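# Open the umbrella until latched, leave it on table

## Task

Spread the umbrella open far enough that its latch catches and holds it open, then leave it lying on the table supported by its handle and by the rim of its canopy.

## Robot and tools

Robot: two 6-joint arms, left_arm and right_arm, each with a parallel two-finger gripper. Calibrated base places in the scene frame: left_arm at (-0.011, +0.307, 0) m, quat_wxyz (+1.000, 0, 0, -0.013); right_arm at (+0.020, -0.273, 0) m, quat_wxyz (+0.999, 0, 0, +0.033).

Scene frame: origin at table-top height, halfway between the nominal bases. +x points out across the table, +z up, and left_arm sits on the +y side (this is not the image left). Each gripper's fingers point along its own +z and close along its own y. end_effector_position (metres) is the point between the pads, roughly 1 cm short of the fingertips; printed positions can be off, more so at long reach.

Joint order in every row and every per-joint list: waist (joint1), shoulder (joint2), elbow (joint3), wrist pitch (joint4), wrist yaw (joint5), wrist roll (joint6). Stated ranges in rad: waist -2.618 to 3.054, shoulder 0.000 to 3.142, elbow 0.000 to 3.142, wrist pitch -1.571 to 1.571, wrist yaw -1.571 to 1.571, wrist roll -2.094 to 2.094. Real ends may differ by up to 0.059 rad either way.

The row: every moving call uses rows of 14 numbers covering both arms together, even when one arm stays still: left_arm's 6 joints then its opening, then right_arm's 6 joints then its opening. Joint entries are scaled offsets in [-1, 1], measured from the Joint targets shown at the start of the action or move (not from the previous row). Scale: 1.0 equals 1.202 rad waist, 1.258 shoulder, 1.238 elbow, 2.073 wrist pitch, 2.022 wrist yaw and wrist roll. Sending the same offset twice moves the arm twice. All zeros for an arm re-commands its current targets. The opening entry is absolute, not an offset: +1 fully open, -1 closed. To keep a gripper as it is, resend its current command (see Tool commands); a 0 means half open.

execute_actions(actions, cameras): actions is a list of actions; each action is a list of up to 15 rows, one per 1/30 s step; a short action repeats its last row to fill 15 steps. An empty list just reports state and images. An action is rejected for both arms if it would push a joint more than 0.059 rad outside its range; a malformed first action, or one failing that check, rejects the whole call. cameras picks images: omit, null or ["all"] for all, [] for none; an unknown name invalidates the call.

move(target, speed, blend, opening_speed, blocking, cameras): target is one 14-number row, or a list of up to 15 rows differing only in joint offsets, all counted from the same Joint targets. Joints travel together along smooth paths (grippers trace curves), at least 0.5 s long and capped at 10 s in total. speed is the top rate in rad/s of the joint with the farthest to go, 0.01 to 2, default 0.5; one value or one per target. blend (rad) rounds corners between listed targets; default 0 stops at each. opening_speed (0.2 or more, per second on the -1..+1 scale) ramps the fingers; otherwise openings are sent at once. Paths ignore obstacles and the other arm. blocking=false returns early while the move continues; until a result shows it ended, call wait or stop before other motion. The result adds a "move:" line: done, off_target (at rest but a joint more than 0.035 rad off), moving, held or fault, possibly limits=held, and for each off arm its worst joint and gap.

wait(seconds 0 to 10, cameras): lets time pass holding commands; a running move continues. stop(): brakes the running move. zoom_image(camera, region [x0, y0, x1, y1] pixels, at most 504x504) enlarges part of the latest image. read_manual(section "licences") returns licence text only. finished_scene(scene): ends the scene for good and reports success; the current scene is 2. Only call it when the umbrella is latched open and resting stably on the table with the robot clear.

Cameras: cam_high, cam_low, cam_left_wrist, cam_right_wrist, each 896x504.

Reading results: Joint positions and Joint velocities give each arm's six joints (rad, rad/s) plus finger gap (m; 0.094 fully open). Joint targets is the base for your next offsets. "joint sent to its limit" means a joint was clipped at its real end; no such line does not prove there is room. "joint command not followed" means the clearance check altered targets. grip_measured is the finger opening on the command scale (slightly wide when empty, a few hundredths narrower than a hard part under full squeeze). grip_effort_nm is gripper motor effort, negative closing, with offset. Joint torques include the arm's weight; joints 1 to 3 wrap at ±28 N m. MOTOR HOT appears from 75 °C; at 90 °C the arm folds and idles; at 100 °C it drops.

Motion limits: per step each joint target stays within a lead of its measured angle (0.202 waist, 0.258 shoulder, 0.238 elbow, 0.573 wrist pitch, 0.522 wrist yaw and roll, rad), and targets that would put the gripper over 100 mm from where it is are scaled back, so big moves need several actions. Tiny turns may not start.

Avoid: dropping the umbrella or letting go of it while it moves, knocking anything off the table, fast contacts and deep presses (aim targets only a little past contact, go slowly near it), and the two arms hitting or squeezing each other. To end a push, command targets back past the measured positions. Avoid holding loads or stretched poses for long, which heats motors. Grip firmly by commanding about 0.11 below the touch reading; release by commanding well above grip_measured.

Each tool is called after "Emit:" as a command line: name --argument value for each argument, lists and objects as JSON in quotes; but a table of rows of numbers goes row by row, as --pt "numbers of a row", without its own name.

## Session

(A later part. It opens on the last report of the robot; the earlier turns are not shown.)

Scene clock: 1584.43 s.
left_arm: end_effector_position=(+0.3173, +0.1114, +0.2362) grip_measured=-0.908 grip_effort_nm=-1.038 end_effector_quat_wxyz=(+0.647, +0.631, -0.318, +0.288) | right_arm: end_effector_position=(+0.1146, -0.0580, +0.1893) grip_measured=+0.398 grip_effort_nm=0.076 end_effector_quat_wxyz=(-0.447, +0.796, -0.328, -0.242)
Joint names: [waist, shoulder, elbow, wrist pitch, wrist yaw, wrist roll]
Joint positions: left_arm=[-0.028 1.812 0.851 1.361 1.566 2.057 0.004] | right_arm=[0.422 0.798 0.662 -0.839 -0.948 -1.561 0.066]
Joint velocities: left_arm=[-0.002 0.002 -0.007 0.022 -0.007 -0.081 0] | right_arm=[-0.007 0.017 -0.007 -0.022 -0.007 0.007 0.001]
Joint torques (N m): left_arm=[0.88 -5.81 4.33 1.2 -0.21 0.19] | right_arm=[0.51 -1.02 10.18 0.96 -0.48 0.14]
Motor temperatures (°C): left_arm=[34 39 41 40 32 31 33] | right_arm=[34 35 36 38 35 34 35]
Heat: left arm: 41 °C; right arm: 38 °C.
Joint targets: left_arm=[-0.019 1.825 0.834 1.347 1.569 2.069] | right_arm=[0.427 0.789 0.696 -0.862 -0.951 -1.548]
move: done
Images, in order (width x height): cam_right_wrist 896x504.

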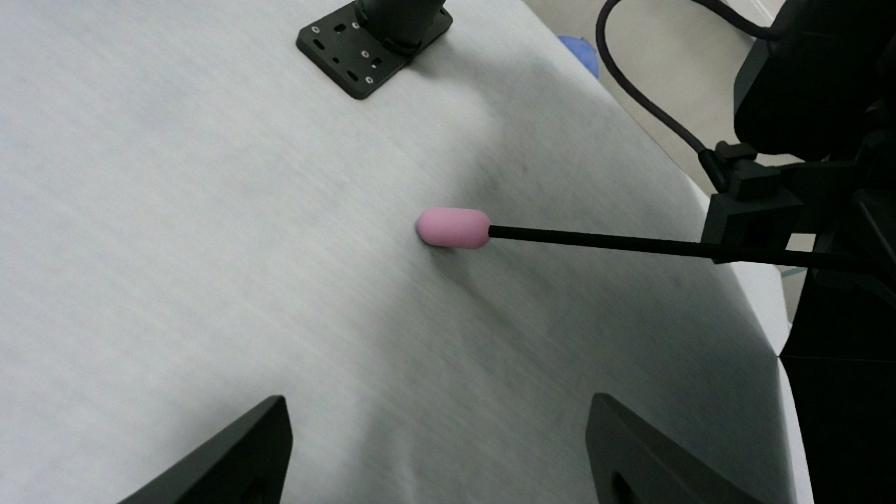

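Emit:
execute_actions --actions '[]' --cameras '["cam_high", "cam_low"]'

Emit:
zoom_image --camera "cam_low" --region '[330, 310, 450, 380]'

Emit:
zoom_image --camera "cam_low" --region '[776, 420, 896, 504]'

Scene clock: 1585.90 s.
left_arm: end_effector_position=(+0.3173, +0.1114, +0.2362) grip_measured=-0.908 grip_effort_nm=-1.033 end_effector_quat_wxyz=(+0.647, +0.631, -0.318, +0.288) | right_arm: end_effector_position=(+0.1146, -0.0580, +0.1893) grip_measured=+0.398 grip_effort_nm=0.076 end_effector_quat_wxyz=(-0.447, +0.796, -0.328, -0.242)
Joint names: [waist, shoulder, elbow, wrist pitch, wrist yaw, wrist roll]
Joint positions: left_arm=[-0.028 1.812 0.851 1.361 1.566 2.057 0.004] | right_arm=[0.422 0.798 0.662 -0.839 -0.948 -1.561 0.066]
Joint velocities: left_arm=[0.002 -0.017 -0.002 -0.007 -0.022 -0.022 0] | right_arm=[0.007 0.002 -0.012 -0.007 0.007 0.037 -0.001]
Joint torques (N m): left_arm=[0.85 -5.79 4.31 1.2 -0.21 0.19] | right_arm=[0.53 -1.01 10.1 0.97 -0.49 0.14]
Motor temperatures (°C): left_arm=[34 39 41 40 32 31 33] | right_arm=[34 35 36 38 35 34 35]
Heat: left arm: 41 °C; right arm: 38 °C.
Joint targets: left_arm=[-0.019 1.825 0.834 1.347 1.569 2.069] | right_arm=[0.427 0.789 0.696 -0.862 -0.951 -1.548]
Tool commands: left_gripper/opening=-0.95 right_gripper/opening=+0.4
Images, in order (width x height): cam_high 896x504, cam_low 896x504.

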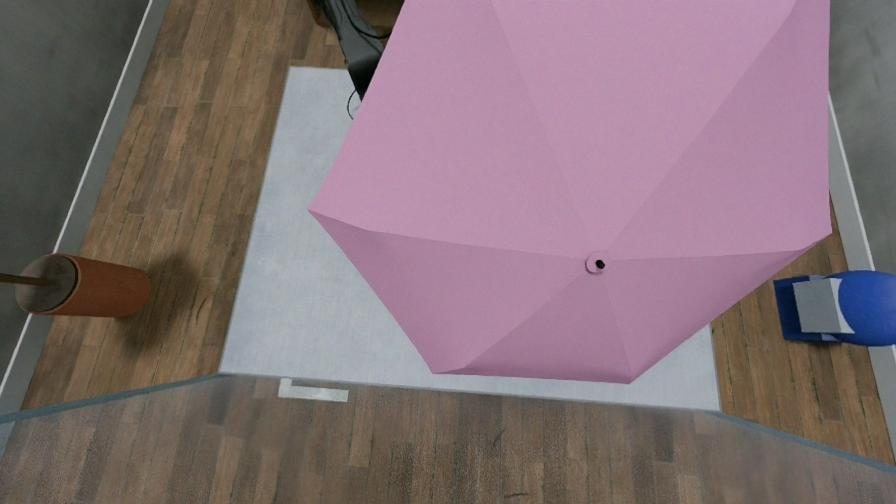

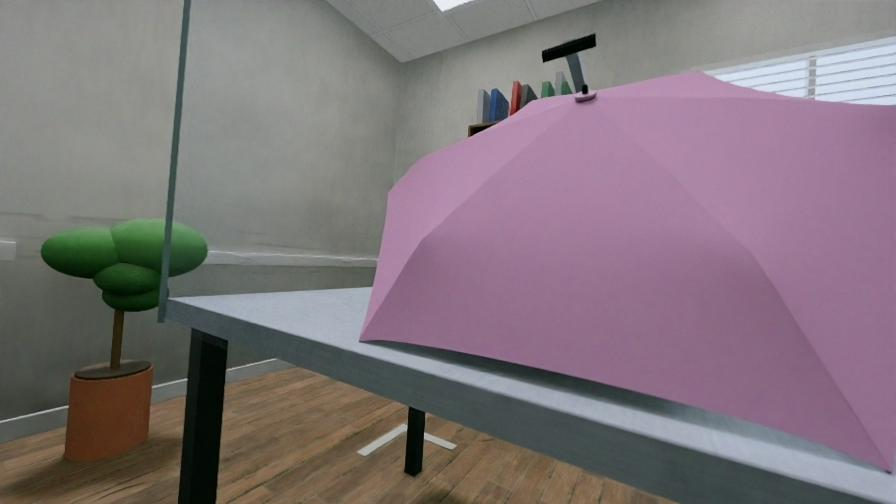

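Scaled by 4.200 from the camera's 896x504 image, which has a finer 1280x720 frame.

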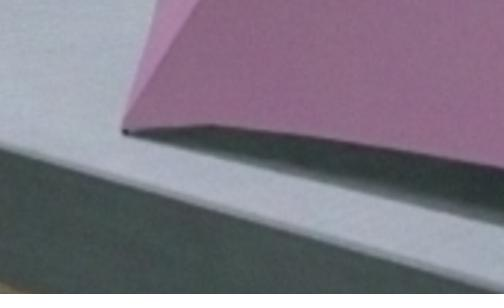

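Scaled by 4.200 from the camera's 896x504 image, which has a finer 1280x720 frame.

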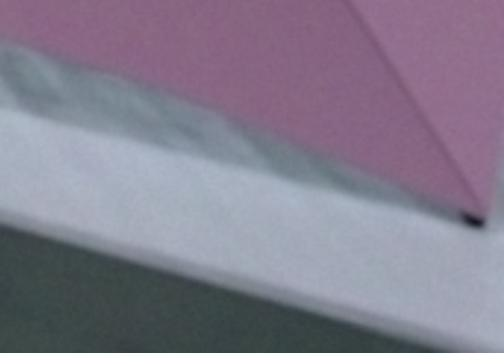

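Emit:
move --target '[0, 0, 0, 0, 0, 0, -0.7, 0, 0, 0, 0, 0, 0, 0.4]' --opening_speed 0.3 --cameras '["cam_high", "cam_low", "cam_right_wrist"]'

Scene clock: 1588.13 s.
left_arm: end_effector_position=(+0.3169, +0.1114, +0.2362) grip_measured=-0.701 grip_effort_nm=0.071 end_effector_quat_wxyz=(+0.645, +0.628, -0.323, +0.291) | right_arm: end_effector_position=(+0.1146, -0.0580, +0.1893) grip_measured=+0.398 grip_effort_nm=0.085 end_effector_quat_wxyz=(-0.447, +0.796, -0.328, -0.242)
Joint names: [waist, shoulder, elbow, wrist pitch, wrist yaw, wrist roll]
Joint positions: left_arm=[-0.028 1.812 0.851 1.363 1.568 2.068 0.014] | right_arm=[0.422 0.798 0.662 -0.839 -0.948 -1.561 0.066]
Joint velocities: left_arm=[-0.002 0.002 -0.007 -0.066 0.007 -0.007 -0.001] | right_arm=[0.002 -0.007 0.002 -0.037 0.037 0.007 0.001]
Joint torques (N m): left_arm=[0.85 -5.79 4.31 1.17 -0.23 0.06] | right_arm=[0.54 -1.05 10.11 0.95 -0.48 0.14]
Motor temperatures (°C): left_arm=[34 39 41 40 32 31 33] | right_arm=[34 35 36 38 35 34 35]
Heat: left arm: 41 °C; right arm: 38 °C.
Joint targets: left_arm=[-0.019 1.825 0.834 1.347 1.569 2.069] | right_arm=[0.427 0.789 0.696 -0.862 -0.951 -1.548]
move: done
Images, in order (width x height): cam_high 896x504, cam_low 896x504, cam_right_wrist 896x504.

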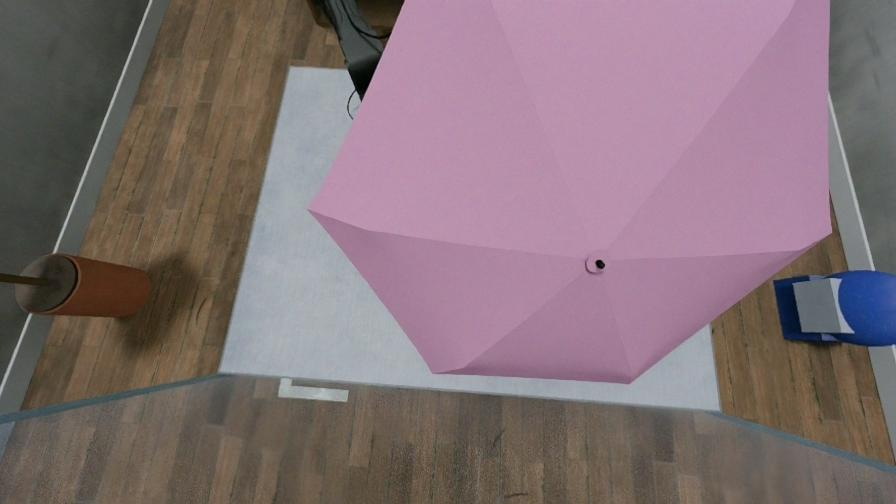

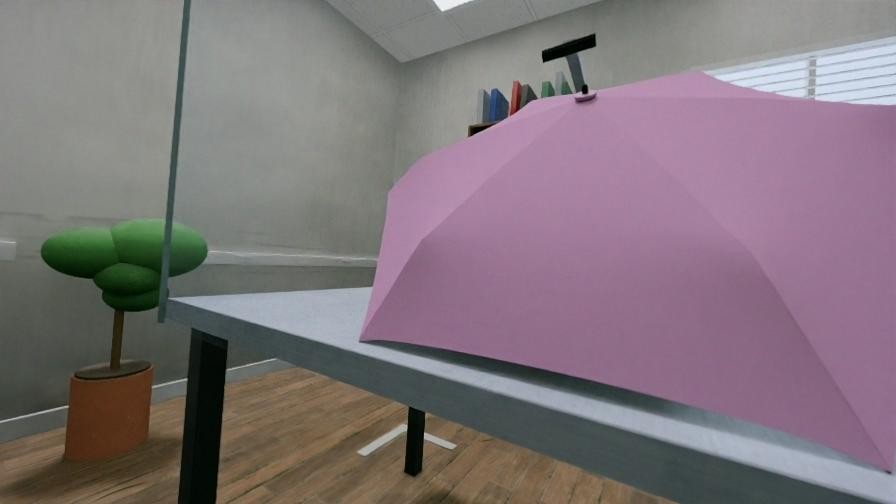

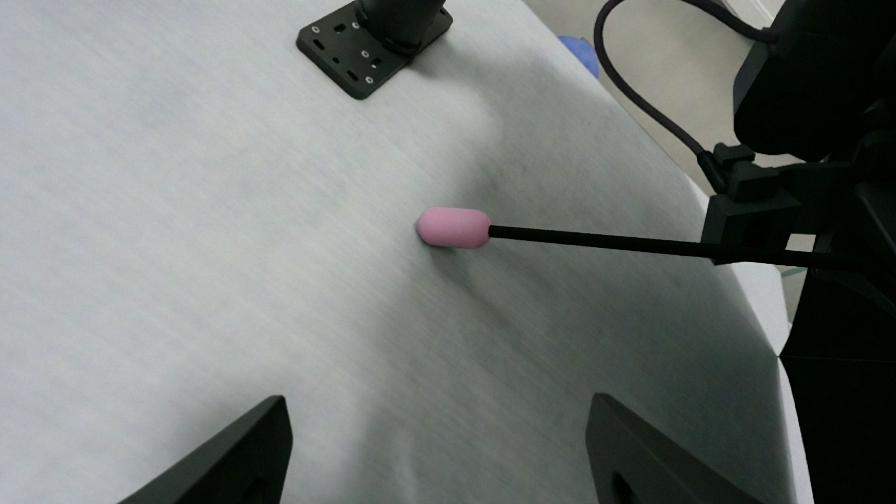

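Emit:
move --target '[0, 0, 0, 0, 0, 0, 0.5, 0, 0, 0, 0, 0, 0, 0.4]' --opening_speed 0.8

Scene clock: 1590.60 s.
left_arm: end_effector_position=(+0.3169, +0.1114, +0.2362) grip_measured=+0.498 grip_effort_nm=0.066 end_effector_quat_wxyz=(+0.645, +0.628, -0.323, +0.291) | right_arm: end_effector_position=(+0.1146, -0.0580, +0.1893) grip_measured=+0.398 grip_effort_nm=0.076 end_effector_quat_wxyz=(-0.447, +0.796, -0.328, -0.242)
Joint names: [waist, shoulder, elbow, wrist pitch, wrist yaw, wrist roll]
Joint positions: left_arm=[-0.028 1.812 0.851 1.363 1.568 2.068 0.07] | right_arm=[0.422 0.798 0.662 -0.839 -0.948 -1.561 0.066]
Joint velocities: left_arm=[0.002 0.007 -0.012 0.037 0.007 -0.037 0] | right_arm=[-0.017 -0.002 0.007 -0.066 -0.007 0.037 0]
Joint torques (N m): left_arm=[0.87 -5.82 4.31 1.17 -0.22 0.07] | right_arm=[0.53 -1.01 10.1 0.96 -0.46 0.15]
Motor temperatures (°C): left_arm=[34 39 41 40 32 31 33] | right_arm=[34 35 36 38 35 34 35]
Heat: left arm: 41 °C; right arm: 38 °C.
Joint targets: left_arm=[-0.019 1.825 0.834 1.347 1.569 2.069] | right_arm=[0.427 0.789 0.696 -0.862 -0.951 -1.548]
move: done

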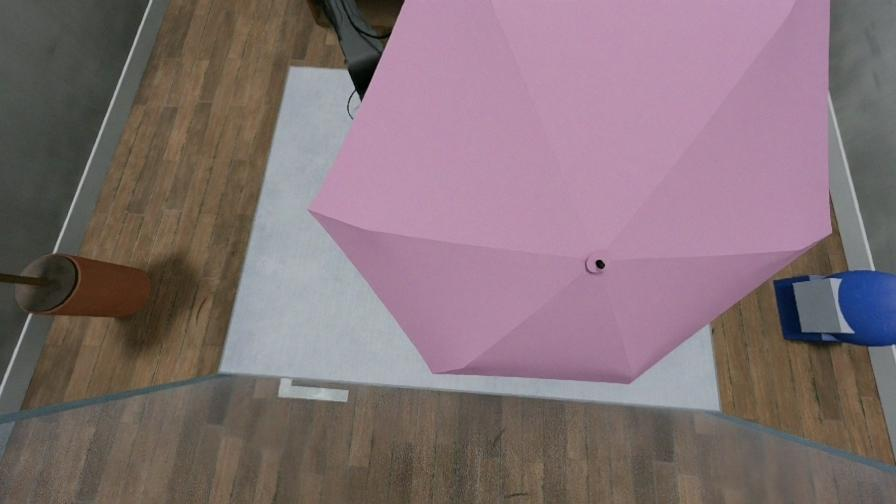

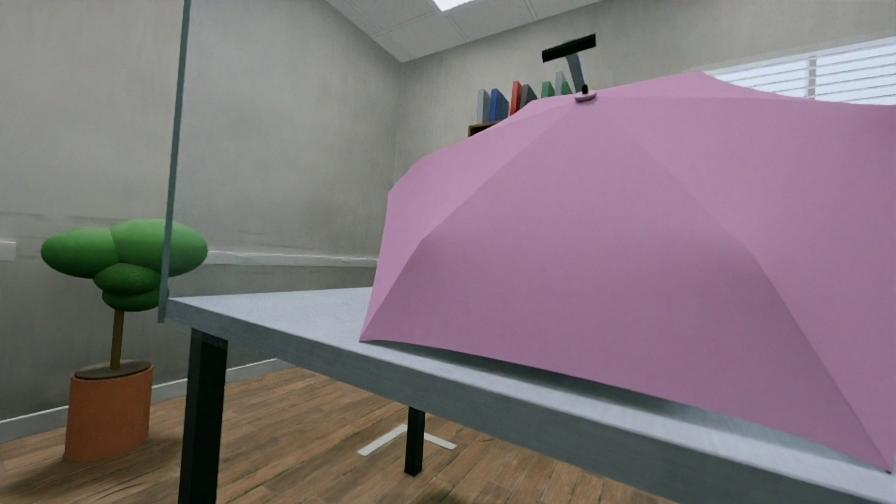

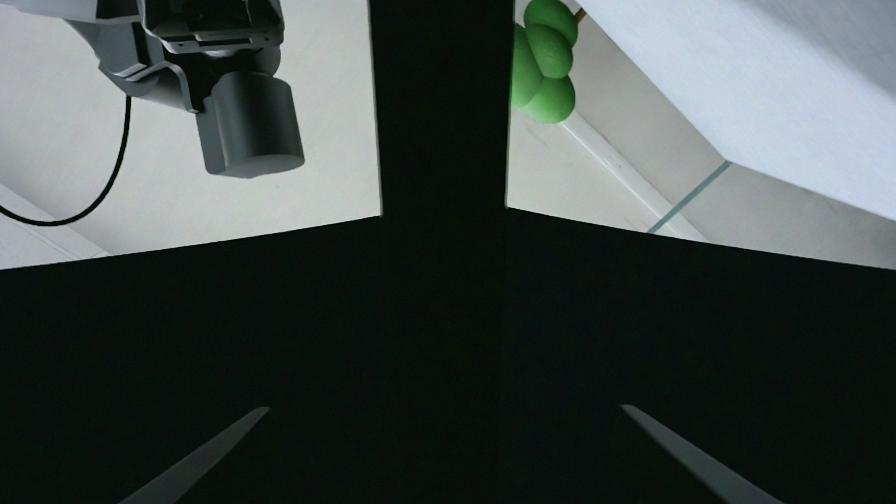

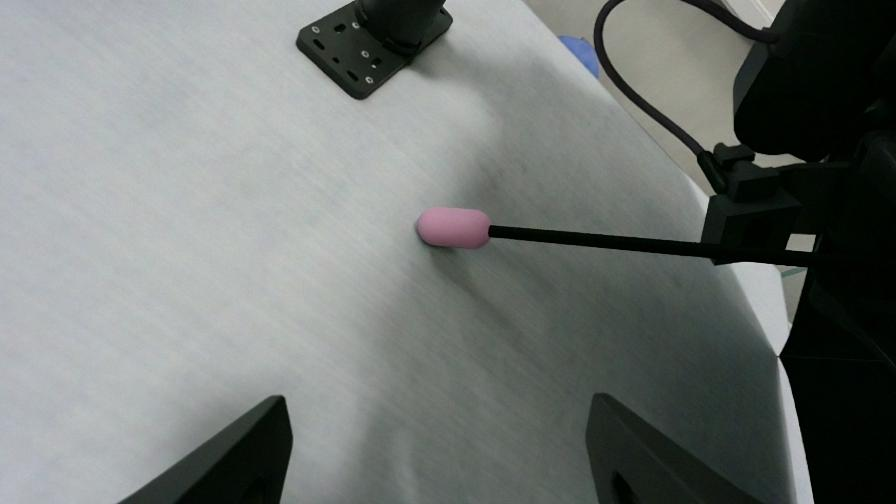

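Emit:
move --target '[0.1206, -0.0790, -0.0725, 0.0118, 0, -0.0079, 0.5, 0, 0, 0, 0, 0, 0, 0.4]' --speed 0.15 --cameras '["cam_high", "cam_low", "cam_right_wrist"]'

Scene clock: 1618.20 s.
left_arm: end_effector_position=(+0.3218, +0.1603, +0.2348) grip_measured=+0.498 grip_effort_nm=0.066 end_effector_quat_wxyz=(+0.624, +0.653, -0.271, +0.334) | right_arm: end_effector_position=(+0.1146, -0.0580, +0.1893) grip_measured=+0.398 grip_effort_nm=0.085 end_effector_quat_wxyz=(-0.447, +0.796, -0.328, -0.242)
Joint names: [waist, shoulder, elbow, wrist pitch, wrist yaw, wrist roll]
Joint positions: left_arm=[0.121 1.747 0.763 1.375 1.568 2.065 0.07] | right_arm=[0.422 0.798 0.662 -0.839 -0.948 -1.561 0.066]
Joint velocities: left_arm=[0.007 0.002 -0.017 -0.095 -0.037 -0.022 0] | right_arm=[-0.007 0.007 0.012 0.022 0.007 -0.066 -0.001]
Joint torques (N m): left_arm=[0.51 -7.75 4.15 1.33 -0.21 -0.09] | right_arm=[0.54 -1.02 10.1 0.96 -0.47 0.14]
Motor temperatures (°C): left_arm=[34 39 40 39 32 31 32] | right_arm=[34 35 36 38 35 34 35]
Heat: left arm: 40 °C; right arm: 38 °C.
Joint targets: left_arm=[0.126 1.726 0.745 1.371 1.569 2.053] | right_arm=[0.427 0.789 0.696 -0.862 -0.951 -1.548]
move: done
Images, in order (width x height): cam_high 896x504, cam_low 896x504, cam_right_wrist 896x504.

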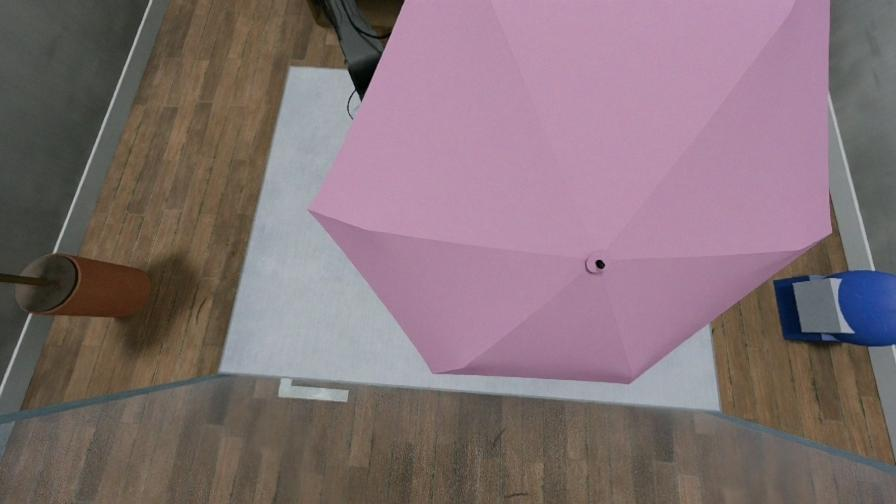

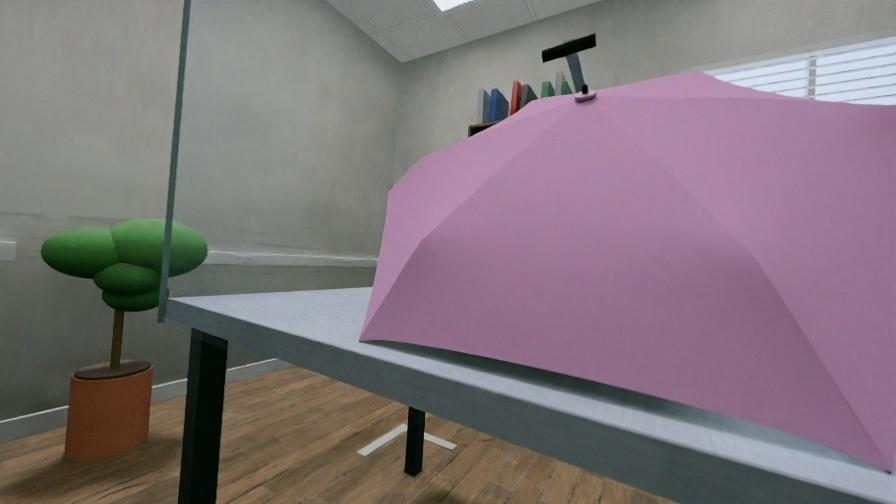

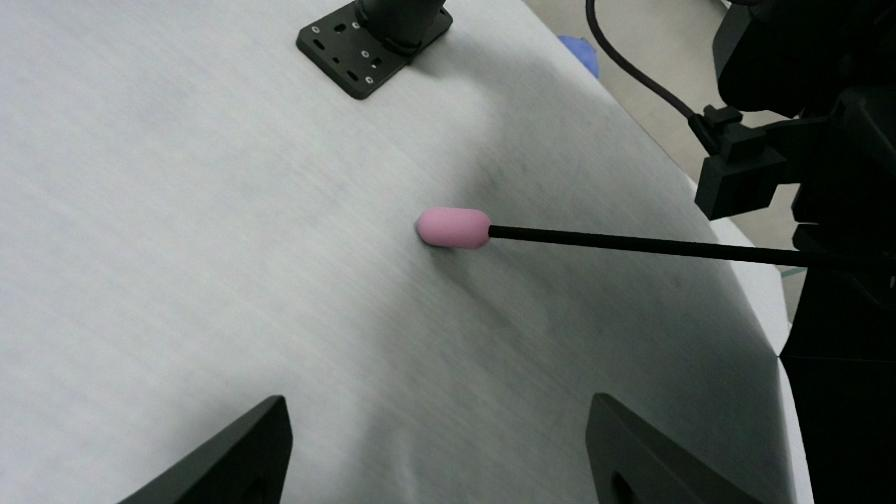

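Emit:
move --pt "0.1664 -0.0649 -0.0768 0.0065 0 0 0.5 0 0 0 0 0 0 0.4" --pt "0.3744 -0.1013 -0.1165 0.0081 0 0 0.5 0 0 0 0 0 0 0.4" --speed '[0.3, 0.5]' --blend 0.08

Scene clock: 1623.70 s.
left_arm: end_effector_position=(+0.3211, +0.3017, +0.2358) grip_measured=+0.499 grip_effort_nm=0.076 end_effector_quat_wxyz=(+0.533, +0.697, -0.118, +0.465) | right_arm: end_effector_position=(+0.1146, -0.0580, +0.1893) grip_measured=+0.398 grip_effort_nm=0.066 end_effector_quat_wxyz=(-0.447, +0.796, -0.328, -0.242)
Joint names: [waist, shoulder, elbow, wrist pitch, wrist yaw, wrist roll]
Joint positions: left_arm=[0.574 1.618 0.618 1.392 1.568 2.064 0.07] | right_arm=[0.422 0.798 0.662 -0.839 -0.948 -1.561 0.066]
Joint velocities: left_arm=[0.012 -0.002 0.017 -0.022 0.007 -0.125 0.001] | right_arm=[0.002 -0.007 -0.007 -0.007 -0.095 -0.066 0]
Joint torques (N m): left_arm=[0.23 -6.5 4.12 1.32 -0.22 -0.07] | right_arm=[0.49 -1.03 10.1 0.98 -0.47 0.15]
Motor temperatures (°C): left_arm=[34 39 40 39 32 31 32] | right_arm=[34 35 37 38 35 34 35]
Heat: left arm: 40 °C; right arm: 38 °C.
Joint targets: left_arm=[0.576 1.599 0.601 1.388 1.569 2.053] | right_arm=[0.427 0.789 0.696 -0.862 -0.951 -1.548]
move: done

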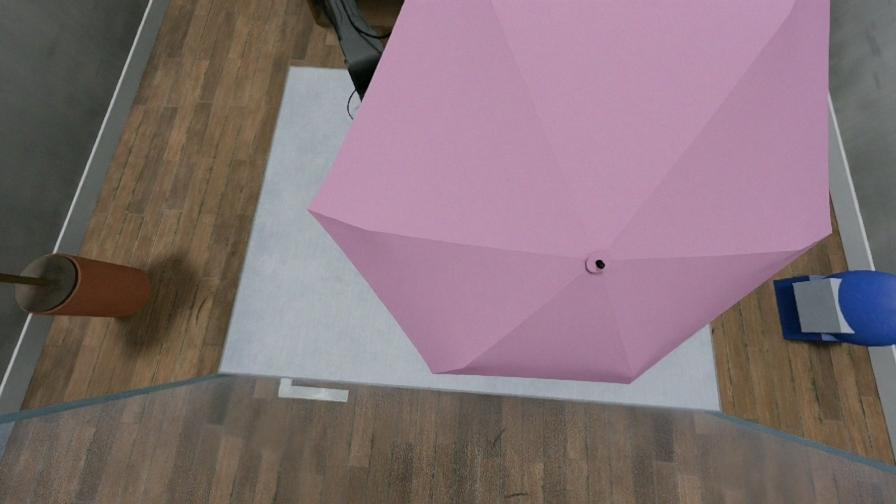

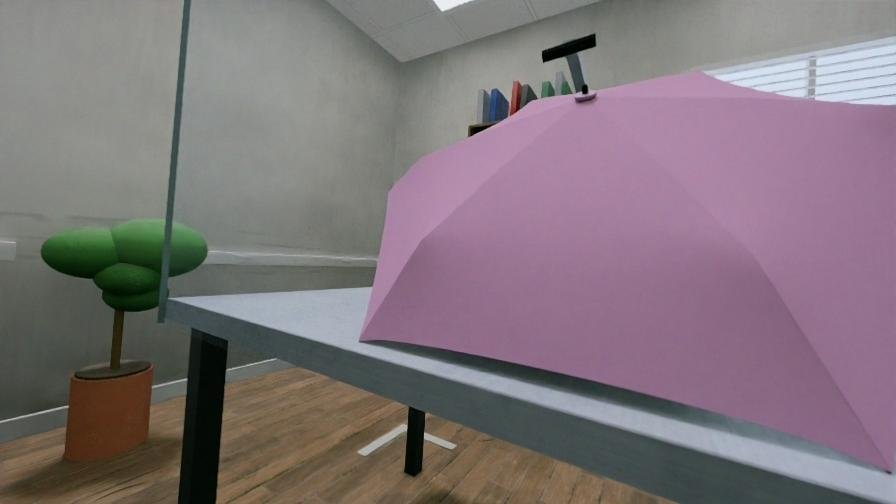

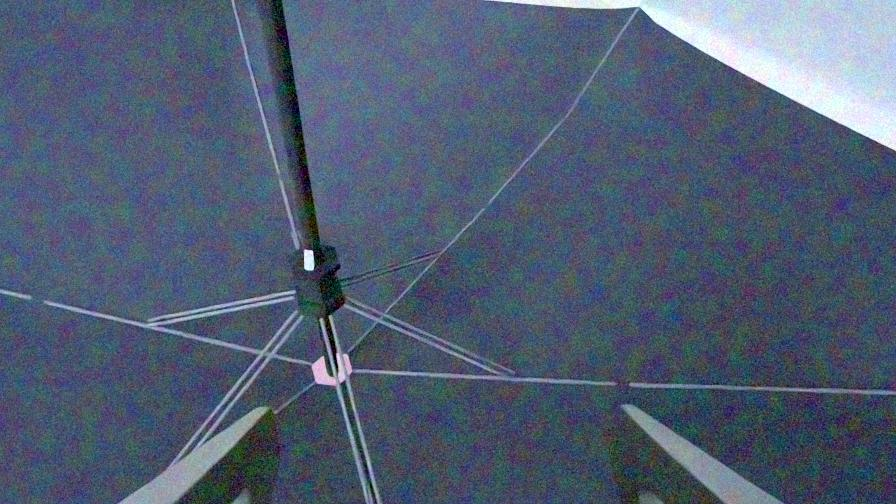

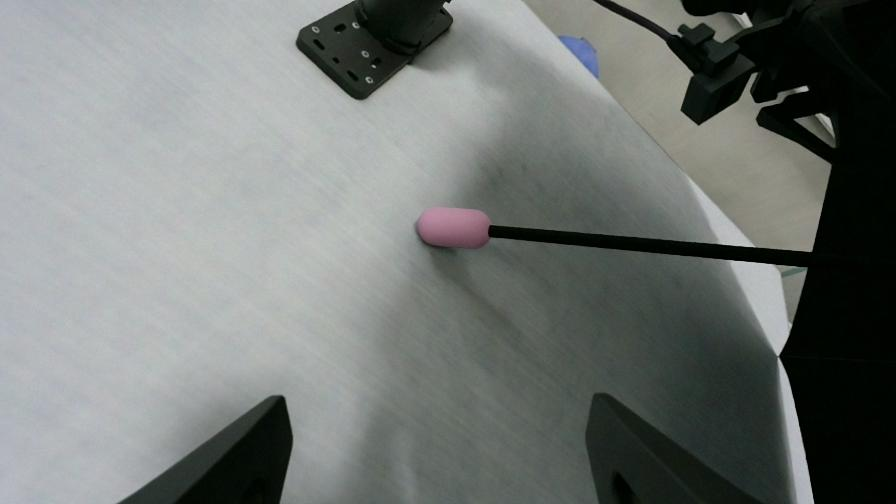

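Emit:
zoom_image --camera "cam_left_wrist" --region '[230, 200, 410, 420]'

Scaled by 2.291 from the camera's 896x504 image, which has a finer 1280x720 frame.

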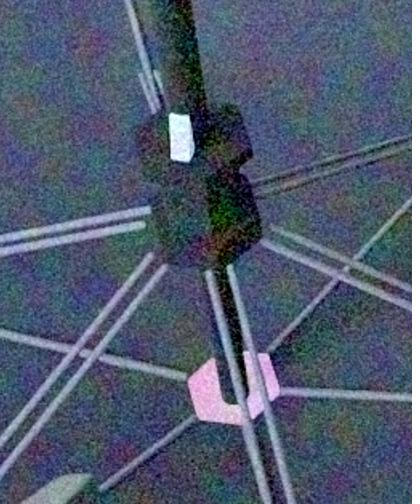

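Emit:
zoom_image --camera "cam_left_wrist" --region '[275, 225, 365, 325]'

Scaled by 5.040 from the camera's 896x504 image, which has a finer 1280x720 frame.

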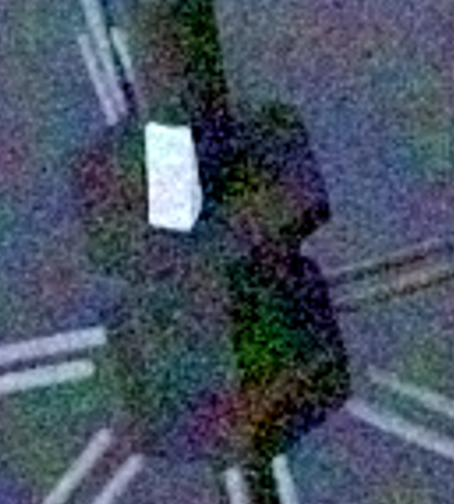

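Emit:
finished_scene --scene 2

The scene is finished: the task was done.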